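# Close the folder clip lever flat under its hook

## Task

Shut the folder's clip completely: swing its lever back over until it lies flat and the small hook catches it and keeps it down.

## Robot and tools

Robot: two arms, left_arm (base near y = +0.496 m) and right_arm (base near y = -0.495 m), both at about x = 0, z = +0.044. right_arm carries a right hand and left_arm a mirrored left hand. Each hand has index, middle and ring fingers plus a thumb, with rubber tips, and a rigid mast behind the wrist on the palm side that can strike things. Anything asked beyond that is treated as +82.9, and hand_goal reports the capped value.

Frames: all positions, orientations, velocities and targets use the scene frame. Its origin is at table height, midway between the nominal bases. +x points out over the table, +y toward left_arm, +z up. Positions are in metres and orientations are quaternions (w, x, y, z). The hand point sits just in front of the palm, past the index and middle knuckles. In its own axes, +z runs along the straight fingers, +y points out of the palm face, and +x runs across the palm away from the thumb on the right hand (toward the thumb on the left).

A row is one flat list of 48 numbers, each in [-1, 1], covering both arms even if only one moves, in this order: left dx, dy, dz, rx, ry, rz; 16 left hand slots; left current_limit; left speed; then the same 24 for the right arm. dx to rz are offsets, not poses. They are counted from the arm's Hand target as it stood when the action or call began, along scene axes. rx, ry, rz form one rotation vector about that target's position. 1.0 equals 0.6 m or 180 degrees. Six zeros mean staying at the current Hand target, and repeating an offset moves the arm again. In the 16 hand slots, only the first four are used, for grasp numbers a, b, c, d, each from -1 to +1. The other 12 must be exactly 0, or the row is rejected. a curls index and middle at their outer joints. b bends all three fingers at the knuckles. c swings the thumb across the palm and draws the index toward it. d curls the ring finger. All four at 0 opens the hand. A zero counts as a goal, so to keep a grip or leave a hand alone, repeat its last grasp numbers. current_limit maps -1..+1 to 0..550 mA (never under 11 mA) and starts at +0.4. speed sets finger speed as (speed + 1)/2 of 8.5 rad/s and starts at -0.6. Both stay as last sent.

Tools:
- execute_actions(actions, cameras): actions is a list of actions. Each action is a table of up to 15 rows, one per 1/30 s step, and the last row repeats to fill 15 steps (0.5 s). Every row of an action counts from the action's starting Hand target. An empty list just returns state and, by default, all camera images.
- move(target, speed, blend, stop_force, zero, blocking, cameras): target is one 48-number row or a list of up to 15 rows. Every row's offsets count from the Hand targets at the call's start, not from the previous row. speed is the path top speed, 0.002 to 3.6 m/s (default 0.25), with turning limited to twice that in rad/s. It can be one number or one per target. blend, in metres, rounds corners in a list. stop_force, 3 to 120 N, ends an arm's path once its wrist sensor feels that much push against its travel. zero (default true) re-zeros the sensor first. blocking=false returns after about 0.5 s but cannot be combined with stop_force. A move runs at most 10 s. Its result adds a move: line with the ending (done, off_target, moving, held, fault) and any limits (paced, held).
- wait(seconds 0 to 10), stop() to brake a running move, zoom_image(camera, region [x0, y0, x1, y1] in pixels, at most 504 by 504, latest image only), zero_wrist_force(arm: left_arm or right_arm), finished_scene(scene 1, optional; final).
Cameras: cam_head_left, cam_head_right, cam_high, cam_low, cam_left_wrist, cam_right_wrist, all 896x504.

Results: end_effector_position, quaternion and velocities per arm. Hand target is the last commanded pose after clipping, and the next offsets count from it. The hand often settles a little short, and a later command, even all zeros, asks for it again. Per motor, in the 16-motor order index_mcp, index_abd, index_pip, index_dip, middle (same four), ring (same four), thumb_cmc, thumb_axl, thumb_mcp, thumb_ipl, the results give hand_goal, hand_measured, hand_current_ma and hand_state (moving, goal, blocked, overload). Wrist force and torque are given in the end effector's axes. Lines such as MOTOR HOT, HAND FAULT and OVER-TEMPERATURE FAULT are warnings. After a HAND FAULT, the remaining robot calls in that same reply are skipped.

Cautions: commanded orientation is clipped to within 32 degrees of the measured one at each step. Arms are stiff, so targets set even slightly past a firm surface, or fast touches, can cause a fault stop that halts the arm for 10 s. That happens at a joint's torque limit (wrist joints 26 N m) or at about 150 N of force. Approach contacts slowly, with stop_force, and press then retreat within one reply. Keep the arms and hands from meeting each other. Do not route a path close to an arm's own base. A finger motor held at 495 mA or more for 5 s shuts down for 10 s. Stretched or straining arms heat up and can brake for 30 s or more. Do not strike fixed or heavy objects hard, drop things, or let anything leave the table, since that fails the task. The clip must remain closed with the robot let go before you call finished_scene.

Each tool is called after "Call:" by a JSON object that holds its "op" and its "data".

## Session

Call:
{"op": "execute_actions", "data": {"actions": [], "cameras": ["all"]}}

Scene clock: 0.00 s.
left_arm: end_effector_position=(+0.8700, -0.0354, +0.1745) hand_goal=(+0.754, +0.000, +0.576, +0.696, +0.754, +0.000, +0.576, +0.696, +0.754, +0.000, +0.576, +0.696, +0.714, +0.678, +0.226, +0.168) hand_measured=(+0.754, +0.000, +0.576, +0.696, +0.754, +0.000, +0.576, +0.696, +0.754, +0.000, +0.576, +0.696, +0.714, +0.678, +0.226, +0.168) hand_current_ma=(+0, +0, +0, +0, +0, +0, +0, +0, +0, +0, +0, +0, +0, +0, +0, +0) hand_state=(goal, goal, goal, goal, goal, goal, goal, goal, goal, goal, goal, goal, goal, goal, goal, goal) hand_current_limit=0.40 hand_speed=-0.60 end_effector_quat_wxyz=(-0.022, +0.822, +0.550, +0.149) | right_arm: end_effector_position=(+0.2144, -0.1678, +0.2163) hand_goal=(+0.754, +0.000, +0.576, +0.696, +0.754, +0.000, +0.576, +0.696, +0.754, +0.000, +0.576, +0.696, +0.714, +0.678, +0.226, +0.168) hand_measured=(+0.754, +0.000, +0.576, +0.696, +0.754, +0.000, +0.576, +0.696, +0.754, +0.000, +0.576, +0.696, +0.714, +0.678, +0.226, +0.168) hand_current_ma=(+0, +0, +0, +0, +0, +0, +0, +0, +0, +0, +0, +0, +0, +0, +0, +0) hand_state=(goal, goal, goal, goal, goal, goal, goal, goal, goal, goal, goal, goal, goal, goal, goal, goal) hand_current_limit=0.40 hand_speed=-0.60 end_effector_quat_wxyz=(-0.061, +0.432, +0.882, -0.180)
Joint positions: left_arm=[2.595 -2.81 -0.274 -1.534 1.858 -0.122] | right_arm=[0.698 -1.752 2.084 -1.52 -1.59 0.08]
Joint velocities: within noise
Joint torques (N m): no reading
Wrist force (N): no reading
Wrist torque (N m): no reading
Wrist force, peak (N): no reading
Hand target: left_arm +0.8700, -0.0354, +0.1745; -0.022, +0.822, +0.550, +0.149 | right_arm +0.2144, -0.1678, +0.2163; -0.061, +0.432, +0.882, -0.180

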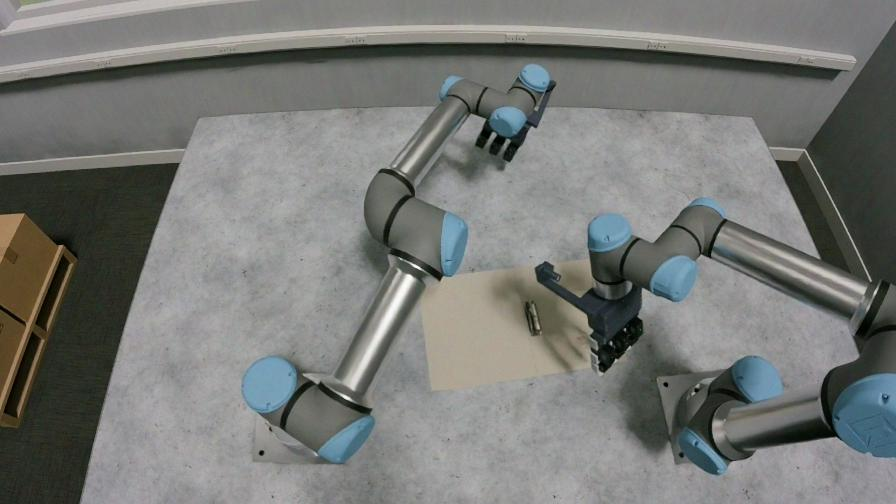

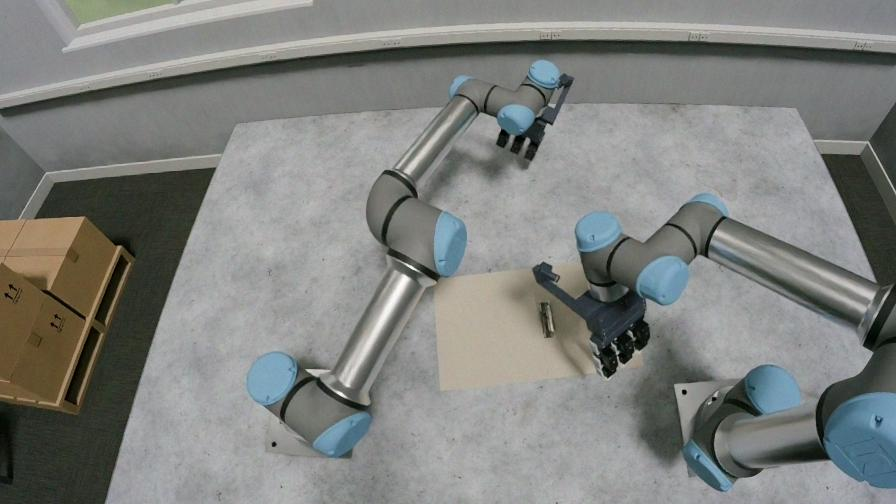

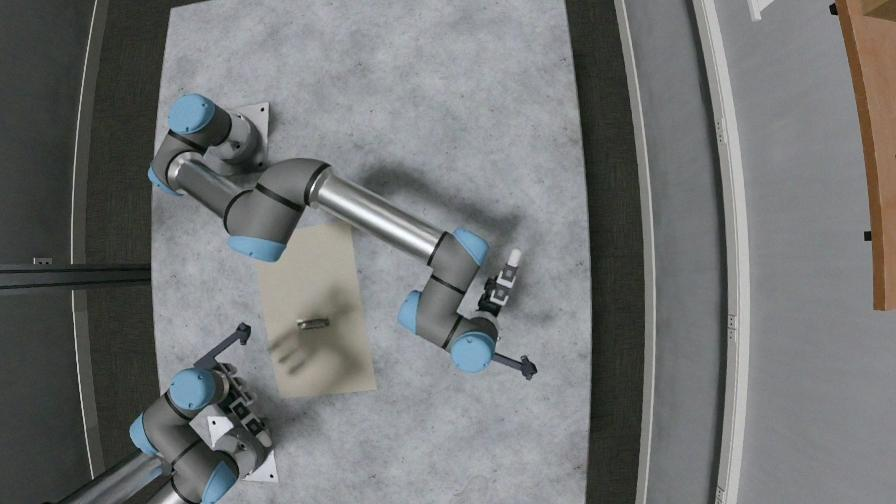

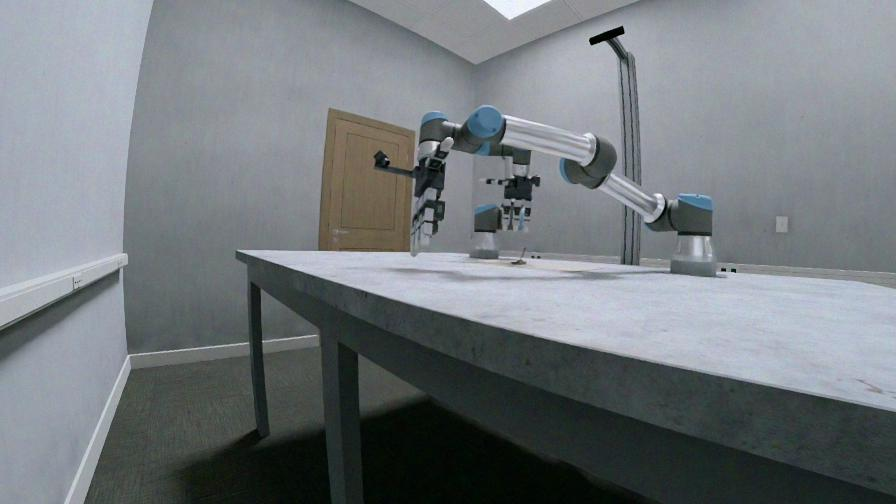

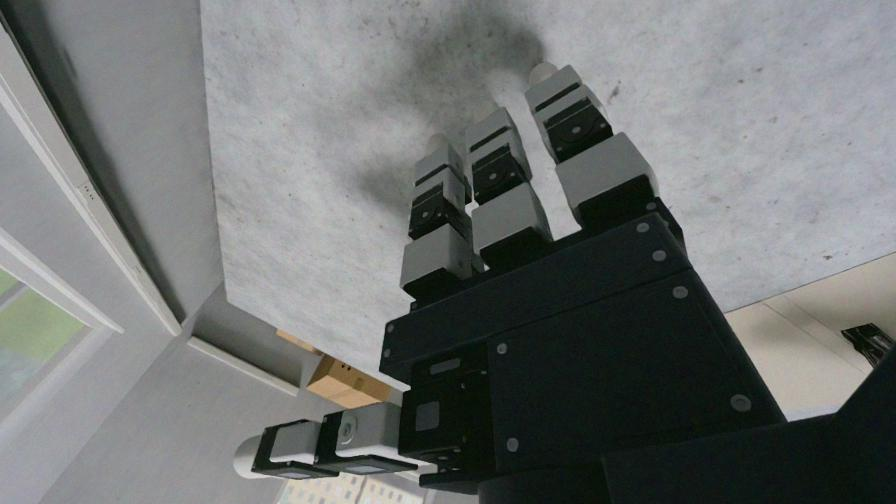

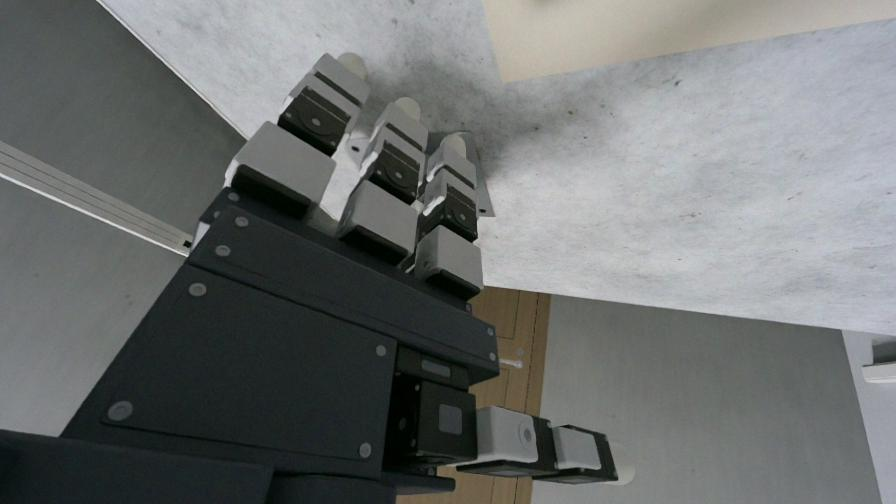

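Call:
{"op": "zoom_image", "data": {"camera": "cam_head_right", "region": [500, 280, 600, 360]}}

Call:
{"op": "zoom_image", "data": {"camera": "cam_high", "region": [240, 260, 400, 400]}}

Call:
{"op": "zoom_image", "data": {"camera": "cam_head_left", "region": [480, 270, 600, 360]}}

Call:
{"op": "zoom_image", "data": {"camera": "cam_low", "region": [480, 230, 560, 280]}}

Call:
{"op": "zoom_image", "data": {"camera": "cam_left_wrist", "region": [780, 280, 896, 400]}}

Scaled by 5.040 from the camera's 896x504 image, which has a finer 1280x720 frame.

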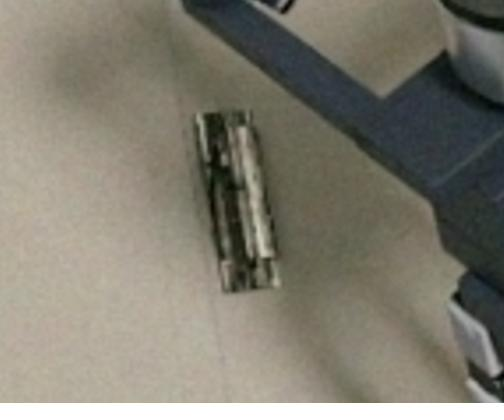

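Scaled by 3.150 from the camera's 896x504 image, which has a finer 1280x720 frame.

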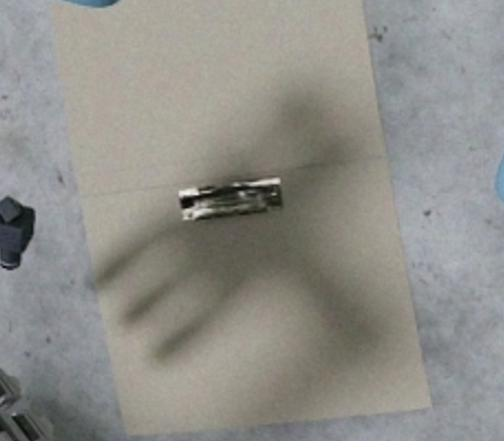

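Scaled by 4.200 from the camera's 896x504 image, which has a finer 1280x720 frame.

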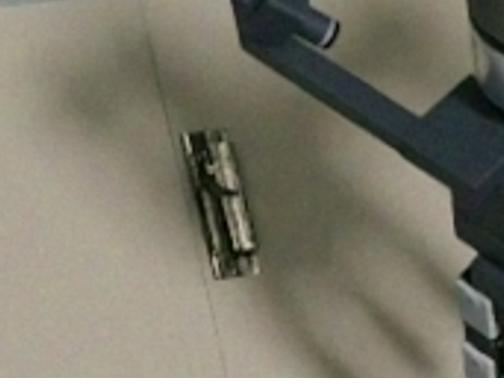

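Scaled by 6.300 from the camera's 896x504 image, which has a finer 1280x720 frame.

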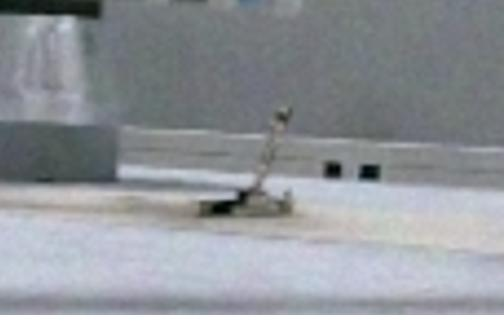

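Scaled by 4.200 from the camera's 896x504 image, which has a finer 1280x720 frame.

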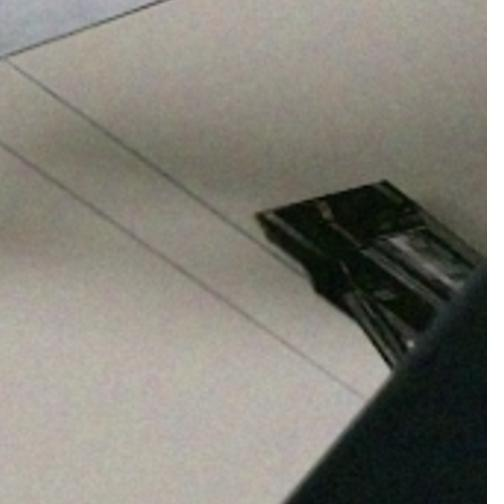

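Call:
{"op": "move", "data": {"target": [0,0,0,0,0,0,0,0,0,0,0,0,0,0,0,0,0,0,0,0,0,0,0.4,-0.6,-0.19,0.196,0.123,0.155,-0.196,0.012,0,0,0,0,0,0,0,0,0,0,0,0,0,0,0,0,0.4,-0.6], "cameras": ["all"]}}

Scene clock: 10.07 s.
left_arm: end_effector_position=(+0.8700, -0.0354, +0.1745) hand_goal=(+0.750, +0.000, +0.580, +0.700, +0.750, +0.000, +0.580, +0.700, +0.750, +0.000, +0.580, +0.700, +0.710, +0.680, +0.230, +0.170) hand_measured=(+0.752, +0.000, +0.578, +0.698, +0.752, +0.000, +0.578, +0.698, +0.752, +0.000, +0.578, +0.698, +0.714, +0.678, +0.224, +0.168) hand_current_ma=(+4, +0, -4, -4, +4, +0, -4, -4, +4, +0, -4, -4, +8, -4, -17, -5) hand_state=(goal, goal, goal, goal, goal, goal, goal, goal, goal, goal, goal, goal, goal, goal, goal, goal) hand_current_limit=0.40 hand_speed=-0.60 end_effector_quat_wxyz=(-0.022, +0.822, +0.550, +0.149) | right_arm: end_effector_position=(+0.1004, -0.0502, +0.2899) hand_goal=(+0.750, +0.000, +0.580, +0.700, +0.750, +0.000, +0.580, +0.700, +0.750, +0.000, +0.580, +0.700, +0.710, +0.680, +0.230, +0.170) hand_measured=(+0.750, +0.000, +0.578, +0.698, +0.750, +0.000, +0.578, +0.698, +0.750, +0.000, +0.578, +0.698, +0.712, +0.678, +0.224, +0.168) hand_current_ma=(+1, +0, -5, -9, +1, +0, -6, -7, +1, +0, -5, -8, +4, -7, -26, -9) hand_state=(goal, goal, goal, goal, goal, goal, goal, goal, goal, goal, goal, goal, goal, goal, goal, goal) hand_current_limit=0.40 hand_speed=-0.60 end_effector_quat_wxyz=(+0.109, +0.422, +0.884, +0.171)
Joint positions: left_arm=[2.595 -2.81 -0.274 -1.534 1.858 -0.122] | right_arm=[1.305 -1.804 2.29 -2.352 -1.856 0.621]
Joint torques (N m): left_arm=[0.49 65.88 22.06 2.8 0.43 0.1] | right_arm=[8.46 -13.86 -31.96 -4.92 -1.69 0.77]
Wrist force (N): left_arm=[0.0 0.2 0.1] | right_arm=[-0.5 -0.7 0.1]
Wrist torque (N m): left_arm=[0.01 0.00 0.00] | right_arm=[0.07 0.03 -0.02]
Wrist force, peak (N): left_arm=[0.3 0.2 0.4] | right_arm=[0.3 -1.2 0.3]
Hand target: left_arm +0.8700, -0.0354, +0.1745; -0.022, +0.822, +0.550, +0.149 | right_arm +0.1004, -0.0502, +0.2901; +0.109, +0.422, +0.884, +0.171
Off the commanded pose: left_arm 0.000 m, 0 deg | right_arm 0.000 m, 0 deg.
move: done

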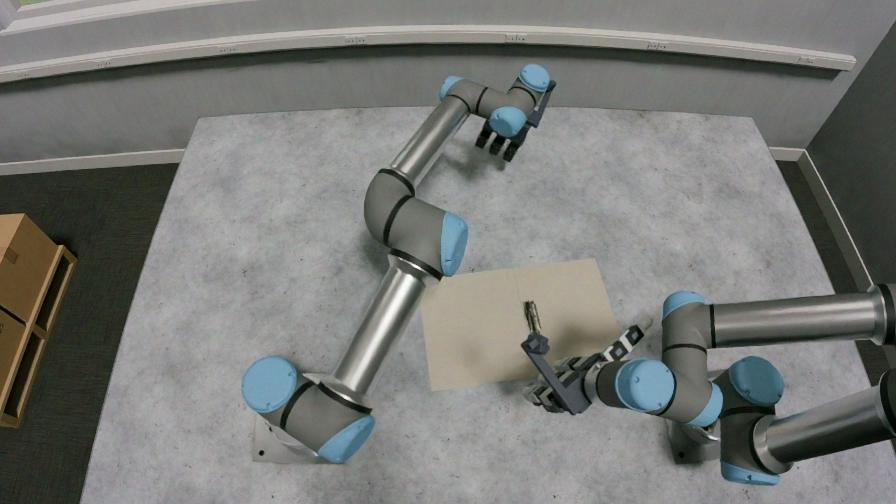

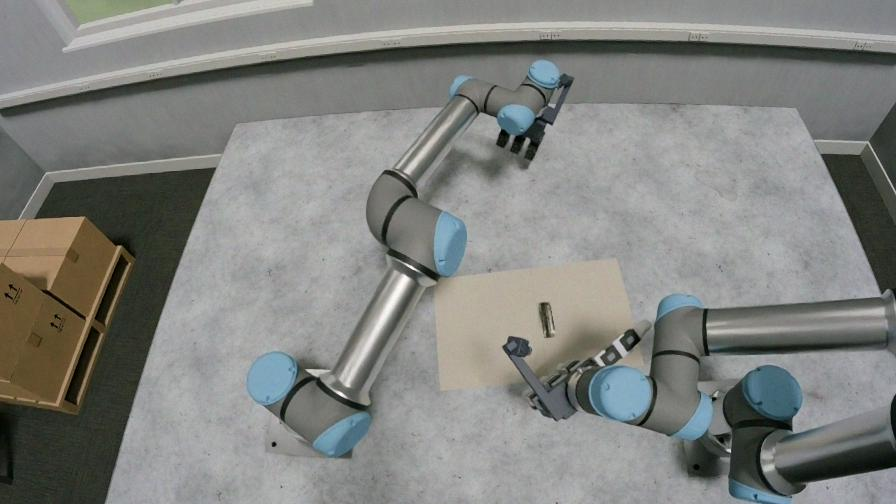

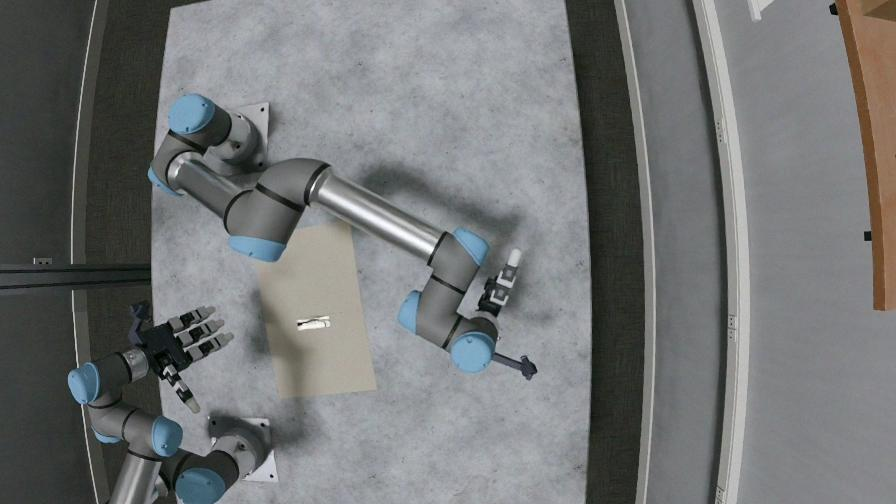

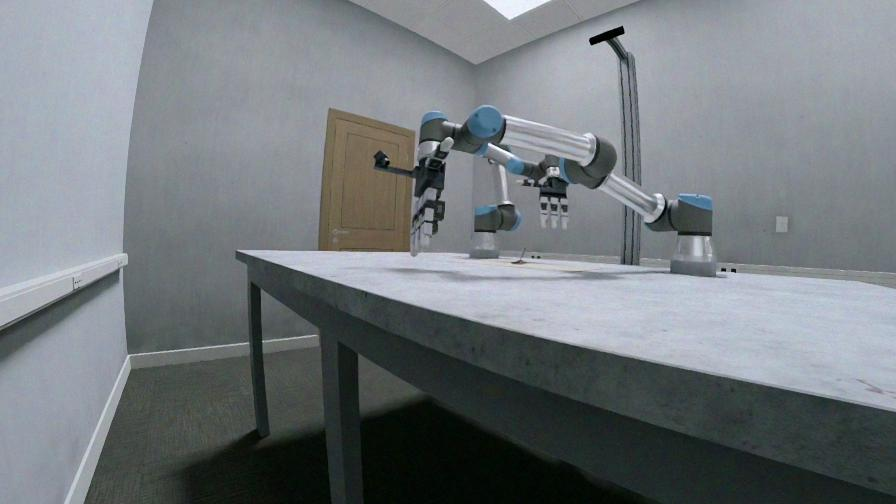

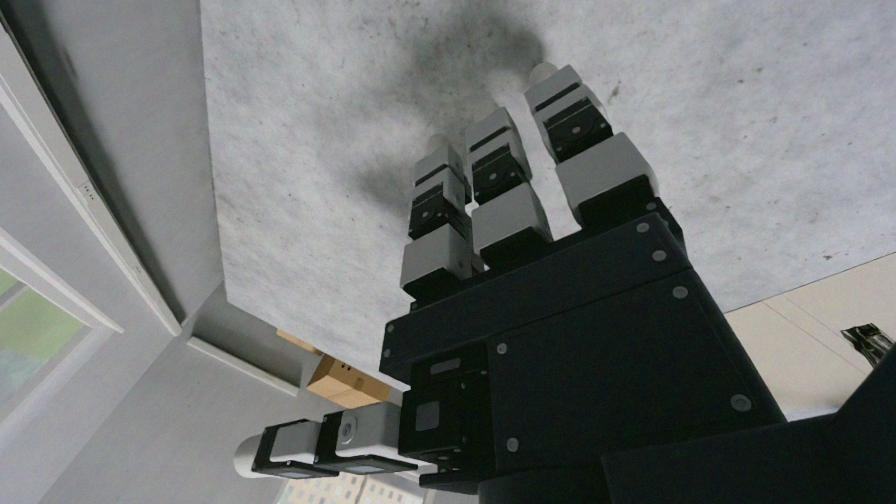

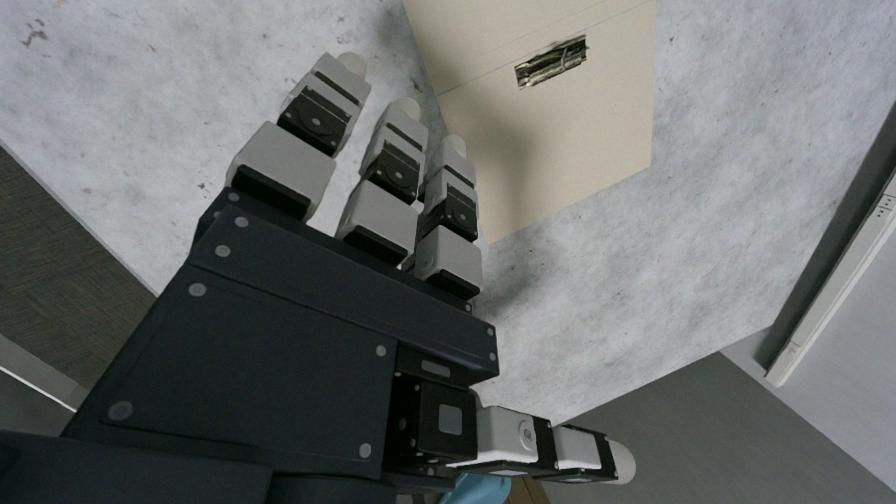

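Call:
{"op": "zoom_image", "data": {"camera": "cam_right_wrist", "region": [490, 20, 610, 110]}}

Call:
{"op": "zoom_image", "data": {"camera": "cam_high", "region": [280, 300, 350, 340]}}

Call:
{"op": "zoom_image", "data": {"camera": "cam_low", "region": [500, 240, 550, 270]}}

Call:
{"op": "zoom_image", "data": {"camera": "cam_head_right", "region": [520, 290, 580, 345]}}

Scaled by 4.200 from the camera's 896x504 image, which has a finer 1280x720 frame.

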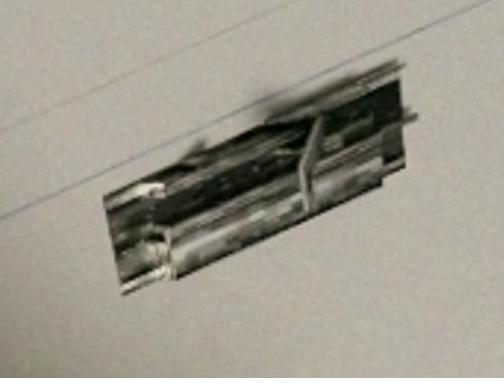

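Scaled by 7.200 from the camera's 896x504 image, which has a finer 1280x720 frame.

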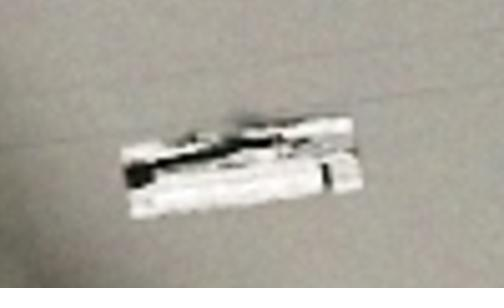

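Scaled by 10.080 from the camera's 896x504 image, which has a finer 1280x720 frame.

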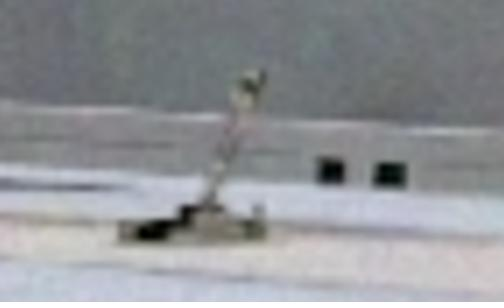

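Scaled by 8.400 from the camera's 896x504 image, which has a finer 1280x720 frame.

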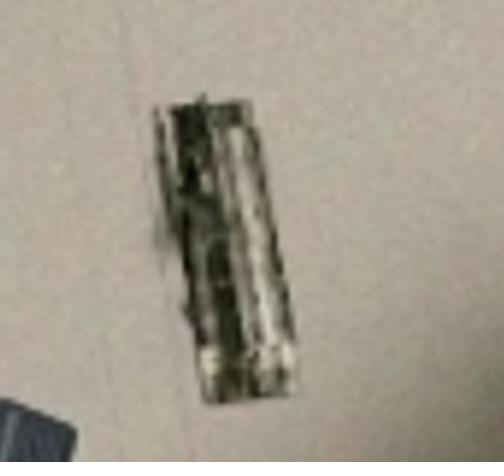

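Call:
{"op": "move", "data": {"target": [0,0,0,0,0,0,0,0,0,0,0,0,0,0,0,0,0,0,0,0,0,0,0.4,-0.6,0.1167,0,-0.1667,0,0,0,0,0,0,0,0,0,0,0,0,0,0,0,0,0,0,0,0.4,-0.6], "cameras": ["cam_right_wrist","cam_high","cam_low","cam_head_left"]}}

Call:
{"op": "zoom_image", "data": {"camera": "cam_right_wrist", "region": [500, 40, 680, 200]}}

Scene clock: 17.13 s.
left_arm: end_effector_position=(+0.8700, -0.0354, +0.1745) hand_goal=(+0.750, +0.000, +0.580, +0.700, +0.750, +0.000, +0.580, +0.700, +0.750, +0.000, +0.580, +0.700, +0.710, +0.680, +0.230, +0.170) hand_measured=(+0.752, +0.000, +0.578, +0.698, +0.752, +0.000, +0.578, +0.698, +0.752, +0.000, +0.578, +0.698, +0.714, +0.678, +0.224, +0.168) hand_current_ma=(+4, +0, -4, -4, +4, +0, -4, -4, +4, +0, -4, -4, +8, -4, -17, -5) hand_state=(goal, goal, goal, goal, goal, goal, goal, goal, goal, goal, goal, goal, goal, goal, goal, goal) hand_current_limit=0.40 hand_speed=-0.60 end_effector_quat_wxyz=(-0.022, +0.822, +0.550, +0.149) | right_arm: end_effector_position=(+0.1703, -0.0502, +0.1901) hand_goal=(+0.750, +0.000, +0.580, +0.700, +0.750, +0.000, +0.580, +0.700, +0.750, +0.000, +0.580, +0.700, +0.710, +0.680, +0.230, +0.170) hand_measured=(+0.750, +0.000, +0.578, +0.698, +0.750, +0.000, +0.578, +0.698, +0.750, +0.000, +0.578, +0.698, +0.712, +0.678, +0.224, +0.168) hand_current_ma=(+2, +0, -5, -9, +2, +0, -5, -7, +1, +0, -5, -8, +4, -7, -26, -9) hand_state=(goal, goal, goal, goal, goal, goal, goal, goal, goal, goal, goal, goal, goal, goal, goal, goal) hand_current_limit=0.40 hand_speed=-0.60 end_effector_quat_wxyz=(+0.109, +0.422, +0.884, +0.171)
Joint positions: left_arm=[2.595 -2.81 -0.274 -1.534 1.858 -0.122] | right_arm=[1.111 -1.588 2.455 -2.782 -1.794 0.431]
Joint torques (N m): left_arm=[1.16 64.03 23.55 3.04 0.68 0.03] | right_arm=[-8.76 -8.06 -19.48 -5.37 -1.85 -1.37]
Wrist force (N): left_arm=[-0.1 0.2 -0.2] | right_arm=[-0.4 -0.7 0.1]
Wrist torque (N m): left_arm=[0.05 0.01 -0.02] | right_arm=[0.01 0.00 -0.12]
Wrist force, peak (N): left_arm=[-0.2 0.2 0.4] | right_arm=[-1.5 -0.9 2.3]
Hand target: left_arm +0.8700, -0.0354, +0.1745; -0.022, +0.822, +0.550, +0.149 | right_arm +0.1704, -0.0502, +0.1900; +0.109, +0.422, +0.884, +0.171
Off the commanded pose: left_arm 0.000 m, 0 deg | right_arm 0.000 m, 0 deg.
move: done
Images, in order (width x height): cam_head_left 896x504, cam_high 896x504, cam_low 896x504, cam_right_wrist 896x504.

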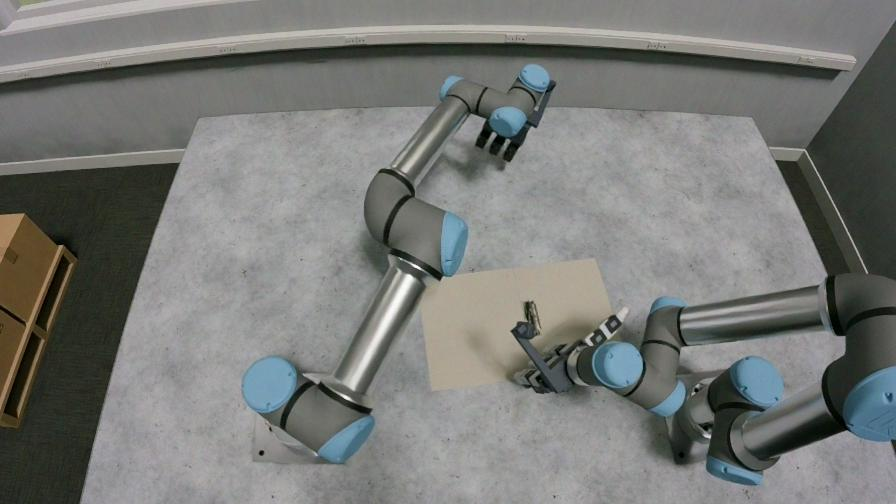

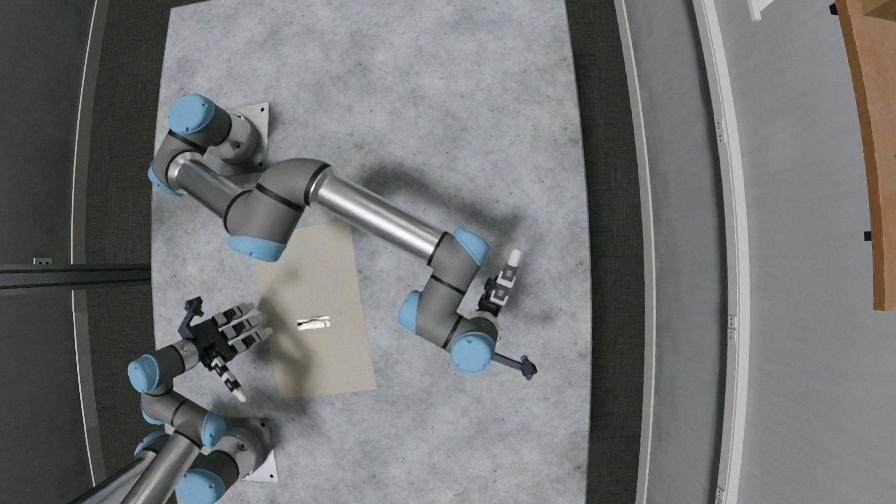

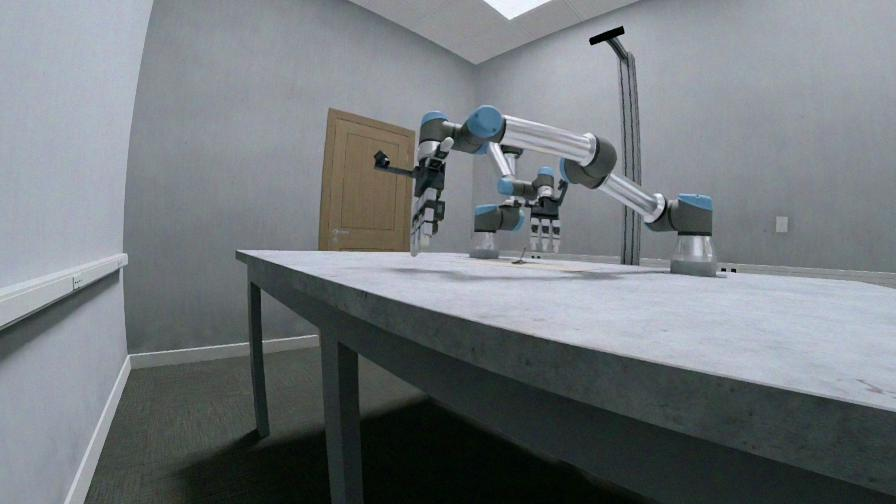

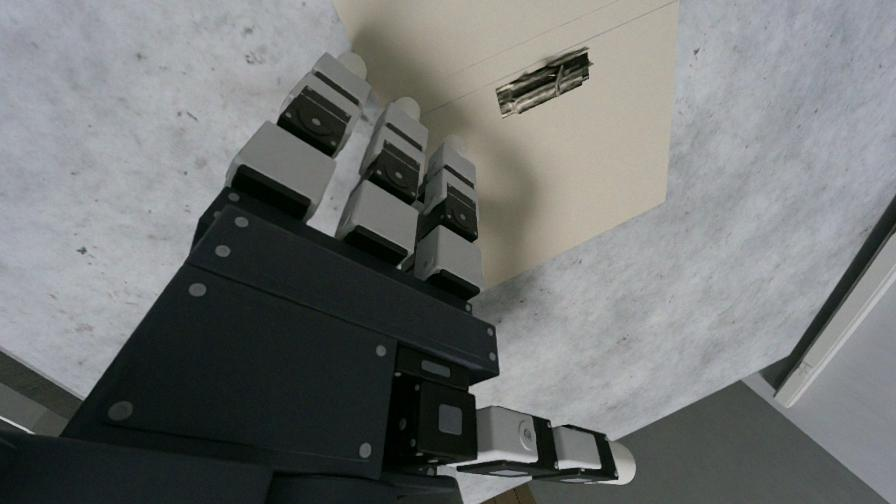

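Scaled by 2.800 from the camera's 896x504 image, which has a finer 1280x720 frame.

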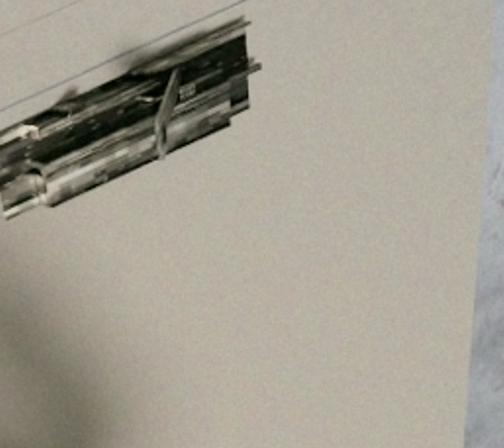

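Call:
{"op": "zoom_image", "data": {"camera": "cam_right_wrist", "region": [485, 35, 605, 125]}}

Call:
{"op": "zoom_image", "data": {"camera": "cam_high", "region": [170, 290, 350, 410]}}

Call:
{"op": "zoom_image", "data": {"camera": "cam_low", "region": [490, 210, 570, 275]}}

Scaled by 4.200 from the camera's 896x504 image, which has a finer 1280x720 frame.

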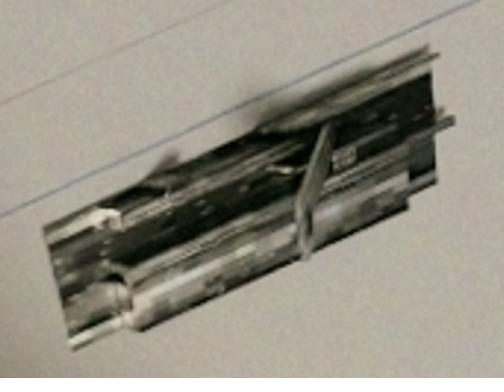

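Scaled by 2.800 from the camera's 896x504 image, which has a finer 1280x720 frame.

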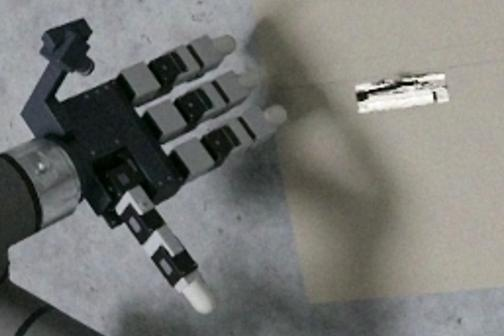

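Scaled by 6.300 from the camera's 896x504 image, which has a finer 1280x720 frame.

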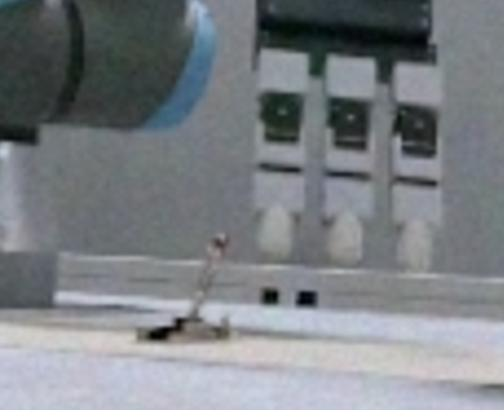

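Call:
{"op": "zoom_image", "data": {"camera": "cam_right_wrist", "region": [535, 35, 605, 100]}}

Call:
{"op": "zoom_image", "data": {"camera": "cam_right_wrist", "region": [485, 70, 555, 130]}}

Scaled by 7.200 from the camera's 896x504 image, which has a finer 1280x720 frame.

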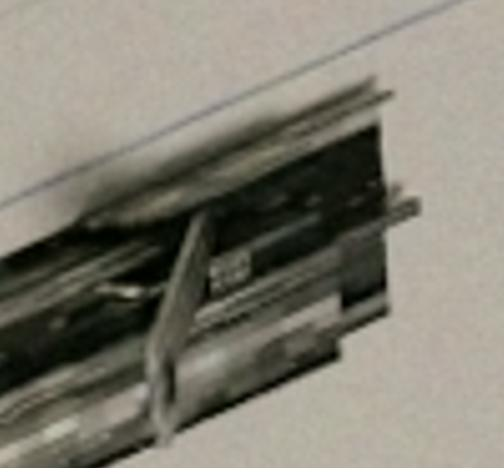

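Scaled by 7.200 from the camera's 896x504 image, which has a finer 1280x720 frame.

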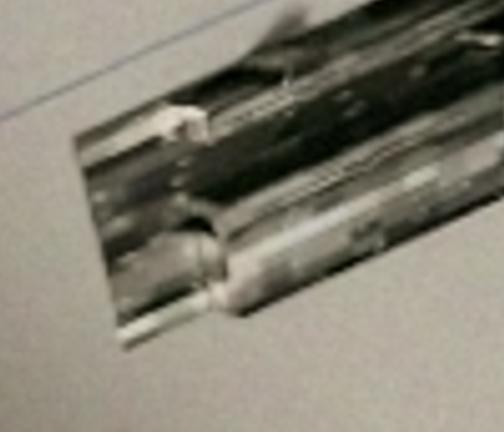

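Call:
{"op": "move", "data": {"target": [0,0,0,0,0,0,0,0,0,0,0,0,0,0,0,0,0,0,0,0,0,0,0.4,-0.6,0.1268,0.0943,-0.1167,-0.084,0.2409,-0.1726,1,0.25,0,1,0,0,0,0,0,0,0,0,0,0,0,0,0.4,-0.4], "speed": 0.3, "cameras": ["cam_right_wrist","cam_high","cam_low"]}}

Call:
{"op": "zoom_image", "data": {"camera": "cam_right_wrist", "region": [560, 20, 800, 180]}}

Scene clock: 50.83 s.
left_arm: end_effector_position=(+0.8700, -0.0354, +0.1745) hand_goal=(+0.750, +0.000, +0.580, +0.700, +0.750, +0.000, +0.580, +0.700, +0.750, +0.000, +0.580, +0.700, +0.710, +0.680, +0.230, +0.170) hand_measured=(+0.752, +0.000, +0.578, +0.698, +0.752, +0.000, +0.578, +0.698, +0.752, +0.000, +0.578, +0.698, +0.714, +0.678, +0.224, +0.168) hand_current_ma=(+4, +0, -4, -4, +4, +0, -4, -4, +4, +0, -4, -4, +8, -4, -17, -5) hand_state=(goal, goal, goal, goal, goal, goal, goal, goal, goal, goal, goal, goal, goal, goal, goal, goal) hand_current_limit=0.40 hand_speed=-0.60 end_effector_quat_wxyz=(-0.022, +0.822, +0.550, +0.149) | right_arm: end_effector_position=(+0.2465, +0.0064, +0.1200) hand_goal=(+0.612, +0.000, -0.344, -0.200, +0.262, +0.000, -1.000, -0.750, +0.026, +0.000, -1.000, -0.450, +0.810, +0.680, +0.230, +0.070) hand_measured=(+0.614, +0.000, -0.338, -0.196, +0.270, +0.000, -0.942, -0.736, +0.040, +0.000, -0.984, -0.448, +0.808, +0.678, +0.224, +0.072) hand_current_ma=(+5, +0, +19, +11, +26, +0, +242, +49, +51, +0, +56, +8, -3, -7, -26, +4) hand_state=(goal, goal, goal, goal, goal, goal, blocked, goal, goal, goal, goal, goal, goal, goal, goal, goal) hand_current_limit=0.40 hand_speed=-0.40 end_effector_quat_wxyz=(-0.127, +0.652, +0.734, -0.143)
Joint positions: left_arm=[2.595 -2.81 -0.274 -1.534 1.858 -0.122] | right_arm=[0.857 -1.23 1.809 -1.87 -1.305 0.741]
Joint torques (N m): left_arm=[1.88 64.95 23.54 2.76 0.65 0.3] | right_arm=[4.56 -28.78 -26.68 -0.13 1.39 -1.12]
Wrist force (N): left_arm=[-0.2 0.0 0.0] | right_arm=[-0.4 -0.4 0.2]
Wrist torque (N m): left_arm=[0.00 0.03 -0.01] | right_arm=[0.07 0.05 0.01]
Wrist force, peak (N): left_arm=[-0.1 0.2 0.4] | right_arm=[-0.5 -1.8 0.4]
Hand target: left_arm +0.8700, -0.0354, +0.1745; -0.022, +0.822, +0.550, +0.149 | right_arm +0.2465, +0.0064, +0.1200; -0.127, +0.652, +0.734, -0.143
Off the commanded pose: left_arm 0.000 m, 0 deg | right_arm 0.000 m, 0 deg.
move: done
Images, in order (width x height): cam_high 896x504, cam_low 896x504, cam_right_wrist 896x504.

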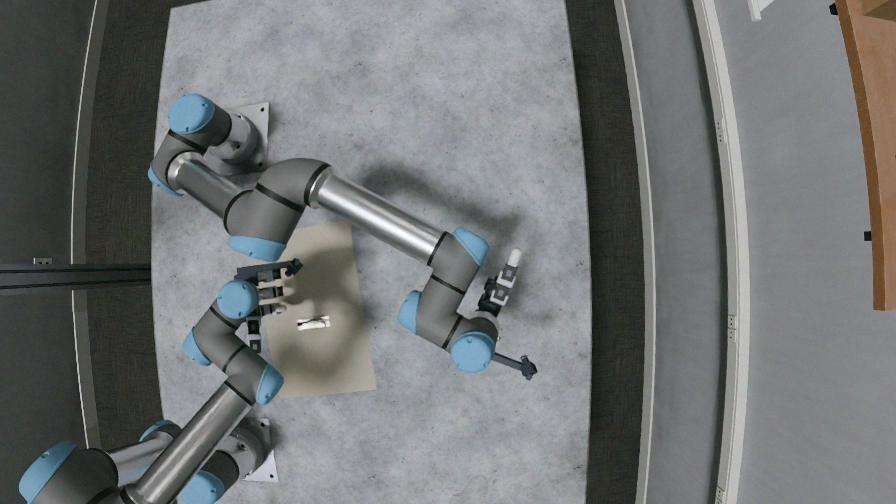

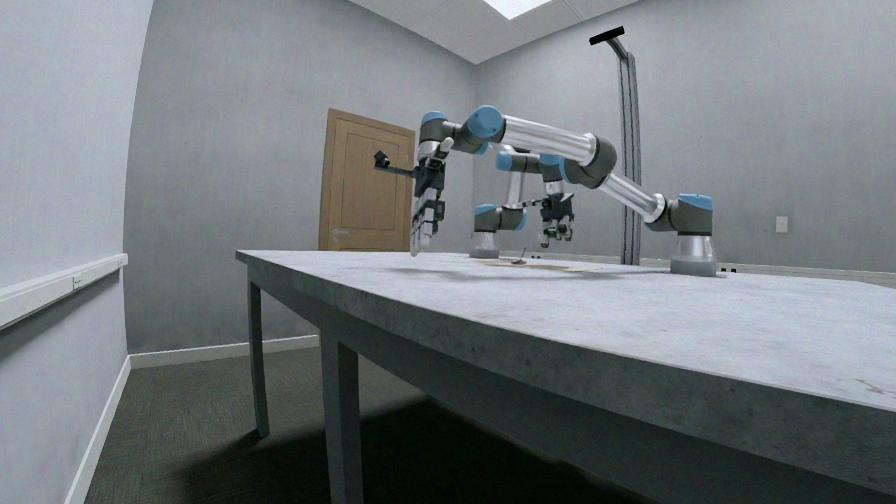

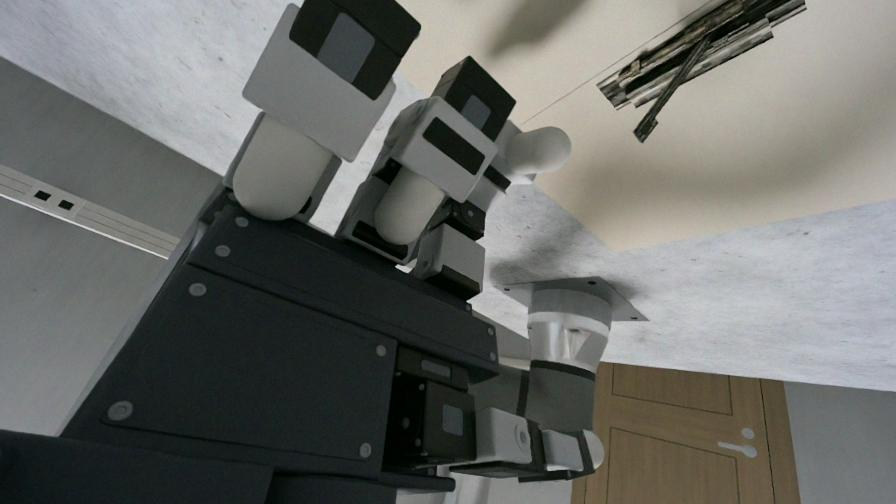

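Scaled by 2.100 from the camera's 896x504 image, which has a finer 1280x720 frame.

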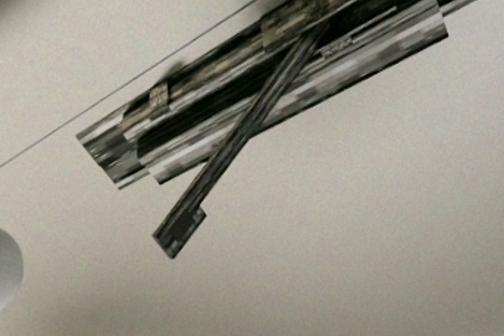

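Call:
{"op": "zoom_image", "data": {"camera": "cam_right_wrist", "region": [590, 40, 680, 150]}}

Call:
{"op": "zoom_image", "data": {"camera": "cam_right_wrist", "region": [670, 0, 810, 90]}}

Scaled by 4.582 from the camera's 896x504 image, which has a finer 1280x720 frame.

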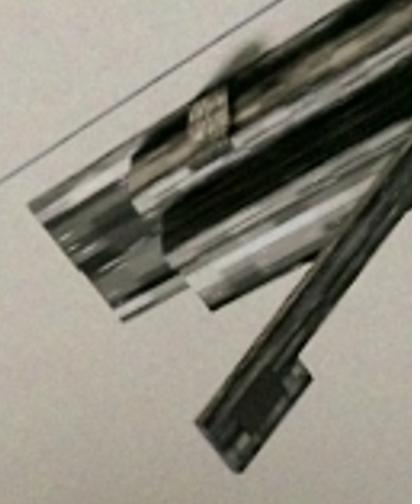

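Scaled by 3.600 from the camera's 896x504 image, which has a finer 1280x720 frame.

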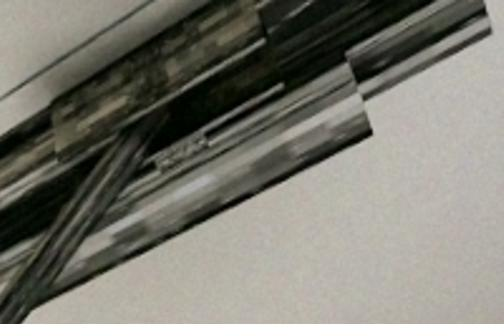

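Call:
{"op": "move", "data": {"target": [0,0,0,0,0,0,0,0,0,0,0,0,0,0,0,0,0,0,0,0,0,0,0.4,-0.6,0.083,0.067,-0.05,0,0,0,1,0.25,0,1,0,0,0,0,0,0,0,0,0,0,0,0,0.4,-0.4], "speed": 0.3, "cameras": ["cam_right_wrist"]}}

Call:
{"op": "zoom_image", "data": {"camera": "cam_right_wrist", "region": [650, 60, 800, 180]}}

Call:
{"op": "zoom_image", "data": {"camera": "cam_right_wrist", "region": [570, 90, 700, 240]}}

Scene clock: 57.47 s.
left_arm: end_effector_position=(+0.8700, -0.0354, +0.1745) hand_goal=(+0.750, +0.000, +0.580, +0.700, +0.750, +0.000, +0.580, +0.700, +0.750, +0.000, +0.580, +0.700, +0.710, +0.680, +0.230, +0.170) hand_measured=(+0.752, +0.000, +0.578, +0.698, +0.752, +0.000, +0.578, +0.698, +0.752, +0.000, +0.578, +0.698, +0.714, +0.678, +0.224, +0.168) hand_current_ma=(+4, +0, -4, -4, +4, +0, -4, -4, +4, +0, -4, -4, +8, -4, -17, -5) hand_state=(goal, goal, goal, goal, goal, goal, goal, goal, goal, goal, goal, goal, goal, goal, goal, goal) hand_current_limit=0.40 hand_speed=-0.60 end_effector_quat_wxyz=(-0.022, +0.822, +0.550, +0.149) | right_arm: end_effector_position=(+0.2802, +0.0331, +0.0996) hand_goal=(+0.612, +0.000, -0.344, -0.200, +0.262, +0.000, -1.000, -0.750, +0.026, +0.000, -1.000, -0.450, +0.810, +0.680, +0.230, +0.070) hand_measured=(+0.612, +0.000, -0.340, -0.196, +0.266, +0.000, -0.942, -0.736, +0.040, +0.000, -0.984, -0.448, +0.806, +0.678, +0.224, +0.070) hand_current_ma=(-1, +0, +13, +11, +13, +0, +242, +49, +49, +0, +56, +8, -14, -7, -25, +3) hand_state=(goal, goal, goal, goal, goal, goal, blocked, goal, goal, goal, goal, goal, goal, goal, goal, goal) hand_current_limit=0.40 hand_speed=-0.40 end_effector_quat_wxyz=(-0.127, +0.652, +0.734, -0.142)
Joint positions: left_arm=[2.595 -2.81 -0.274 -1.534 1.858 -0.122] | right_arm=[0.841 -1.124 1.712 -1.875 -1.309 0.725]
Joint torques (N m): left_arm=[1.67 64.59 24.17 2.93 0.72 0.34] | right_arm=[7.39 -41.25 -10.38 0.59 2.28 1.13]
Wrist force (N): left_arm=[-0.1 -0.1 -0.1] | right_arm=[-1.3 -0.4 0.2]
Wrist torque (N m): left_arm=[0.00 0.01 0.00] | right_arm=[0.07 0.15 -0.06]
Wrist force, peak (N): left_arm=[-0.1 0.1 0.6] | right_arm=[-1.7 6.7 5.1]
Hand target: left_arm +0.8700, -0.0354, +0.1745; -0.022, +0.822, +0.550, +0.149 | right_arm +0.2801, +0.0331, +0.0995; -0.127, +0.652, +0.734, -0.142 (not the last commanded pose)
Off the commanded pose: left_arm 0.000 m, 0 deg | right_arm 0.023 m, 0 deg.
move: held (right_arm; a check stopped the path); limits=held
pose unreachable (right arm): on one or more control steps of this call, first in action 0 (counted from 0), this arm could not follow its commanded pose, so it was not sent that pose on those steps. It may still have moved: this result reports where it is.
cause: moving toward the commanded pose would bring a part of the arm too close to another arm (a part of this arm just beyond joint 5 (wrist 2) and a part of the left arm just beyond its joint 2 (shoulder lift), 13 mm apart when this arm was first held).
Images, in order (width x height): cam_right_wrist 896x504.

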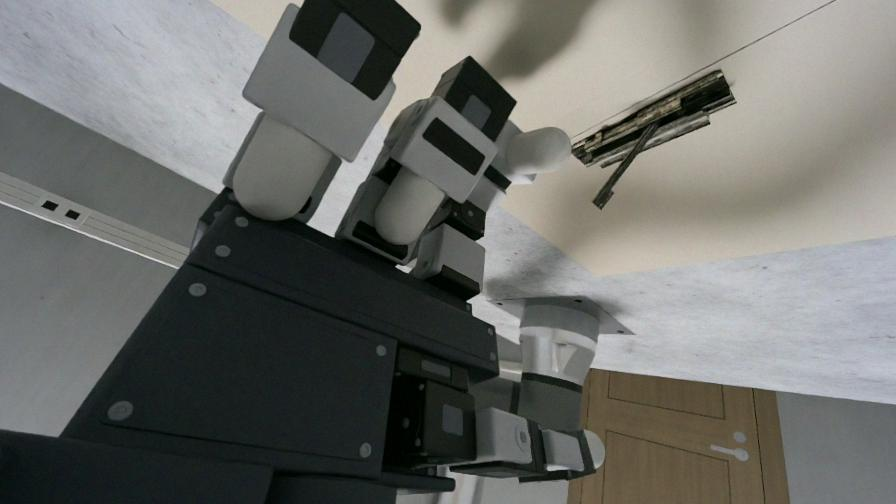

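Scaled by 3.360 from the camera's 896x504 image, which has a finer 1280x720 frame.

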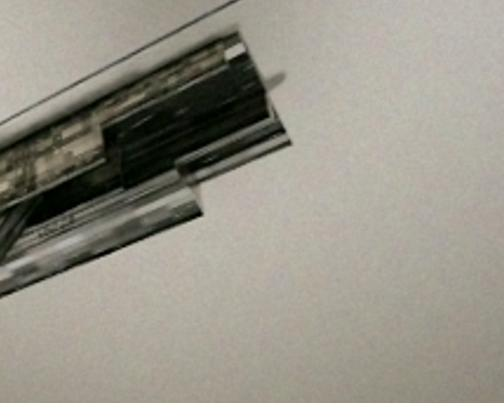

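Scaled by 3.360 from the camera's 896x504 image, which has a finer 1280x720 frame.

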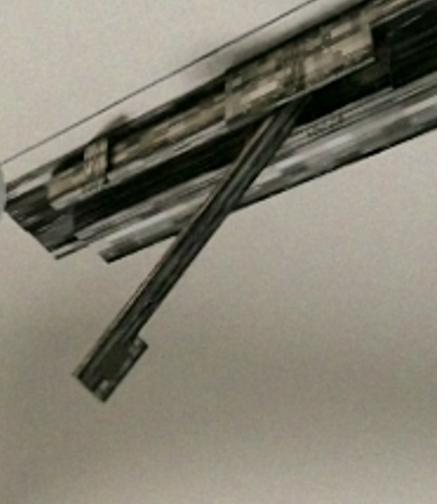

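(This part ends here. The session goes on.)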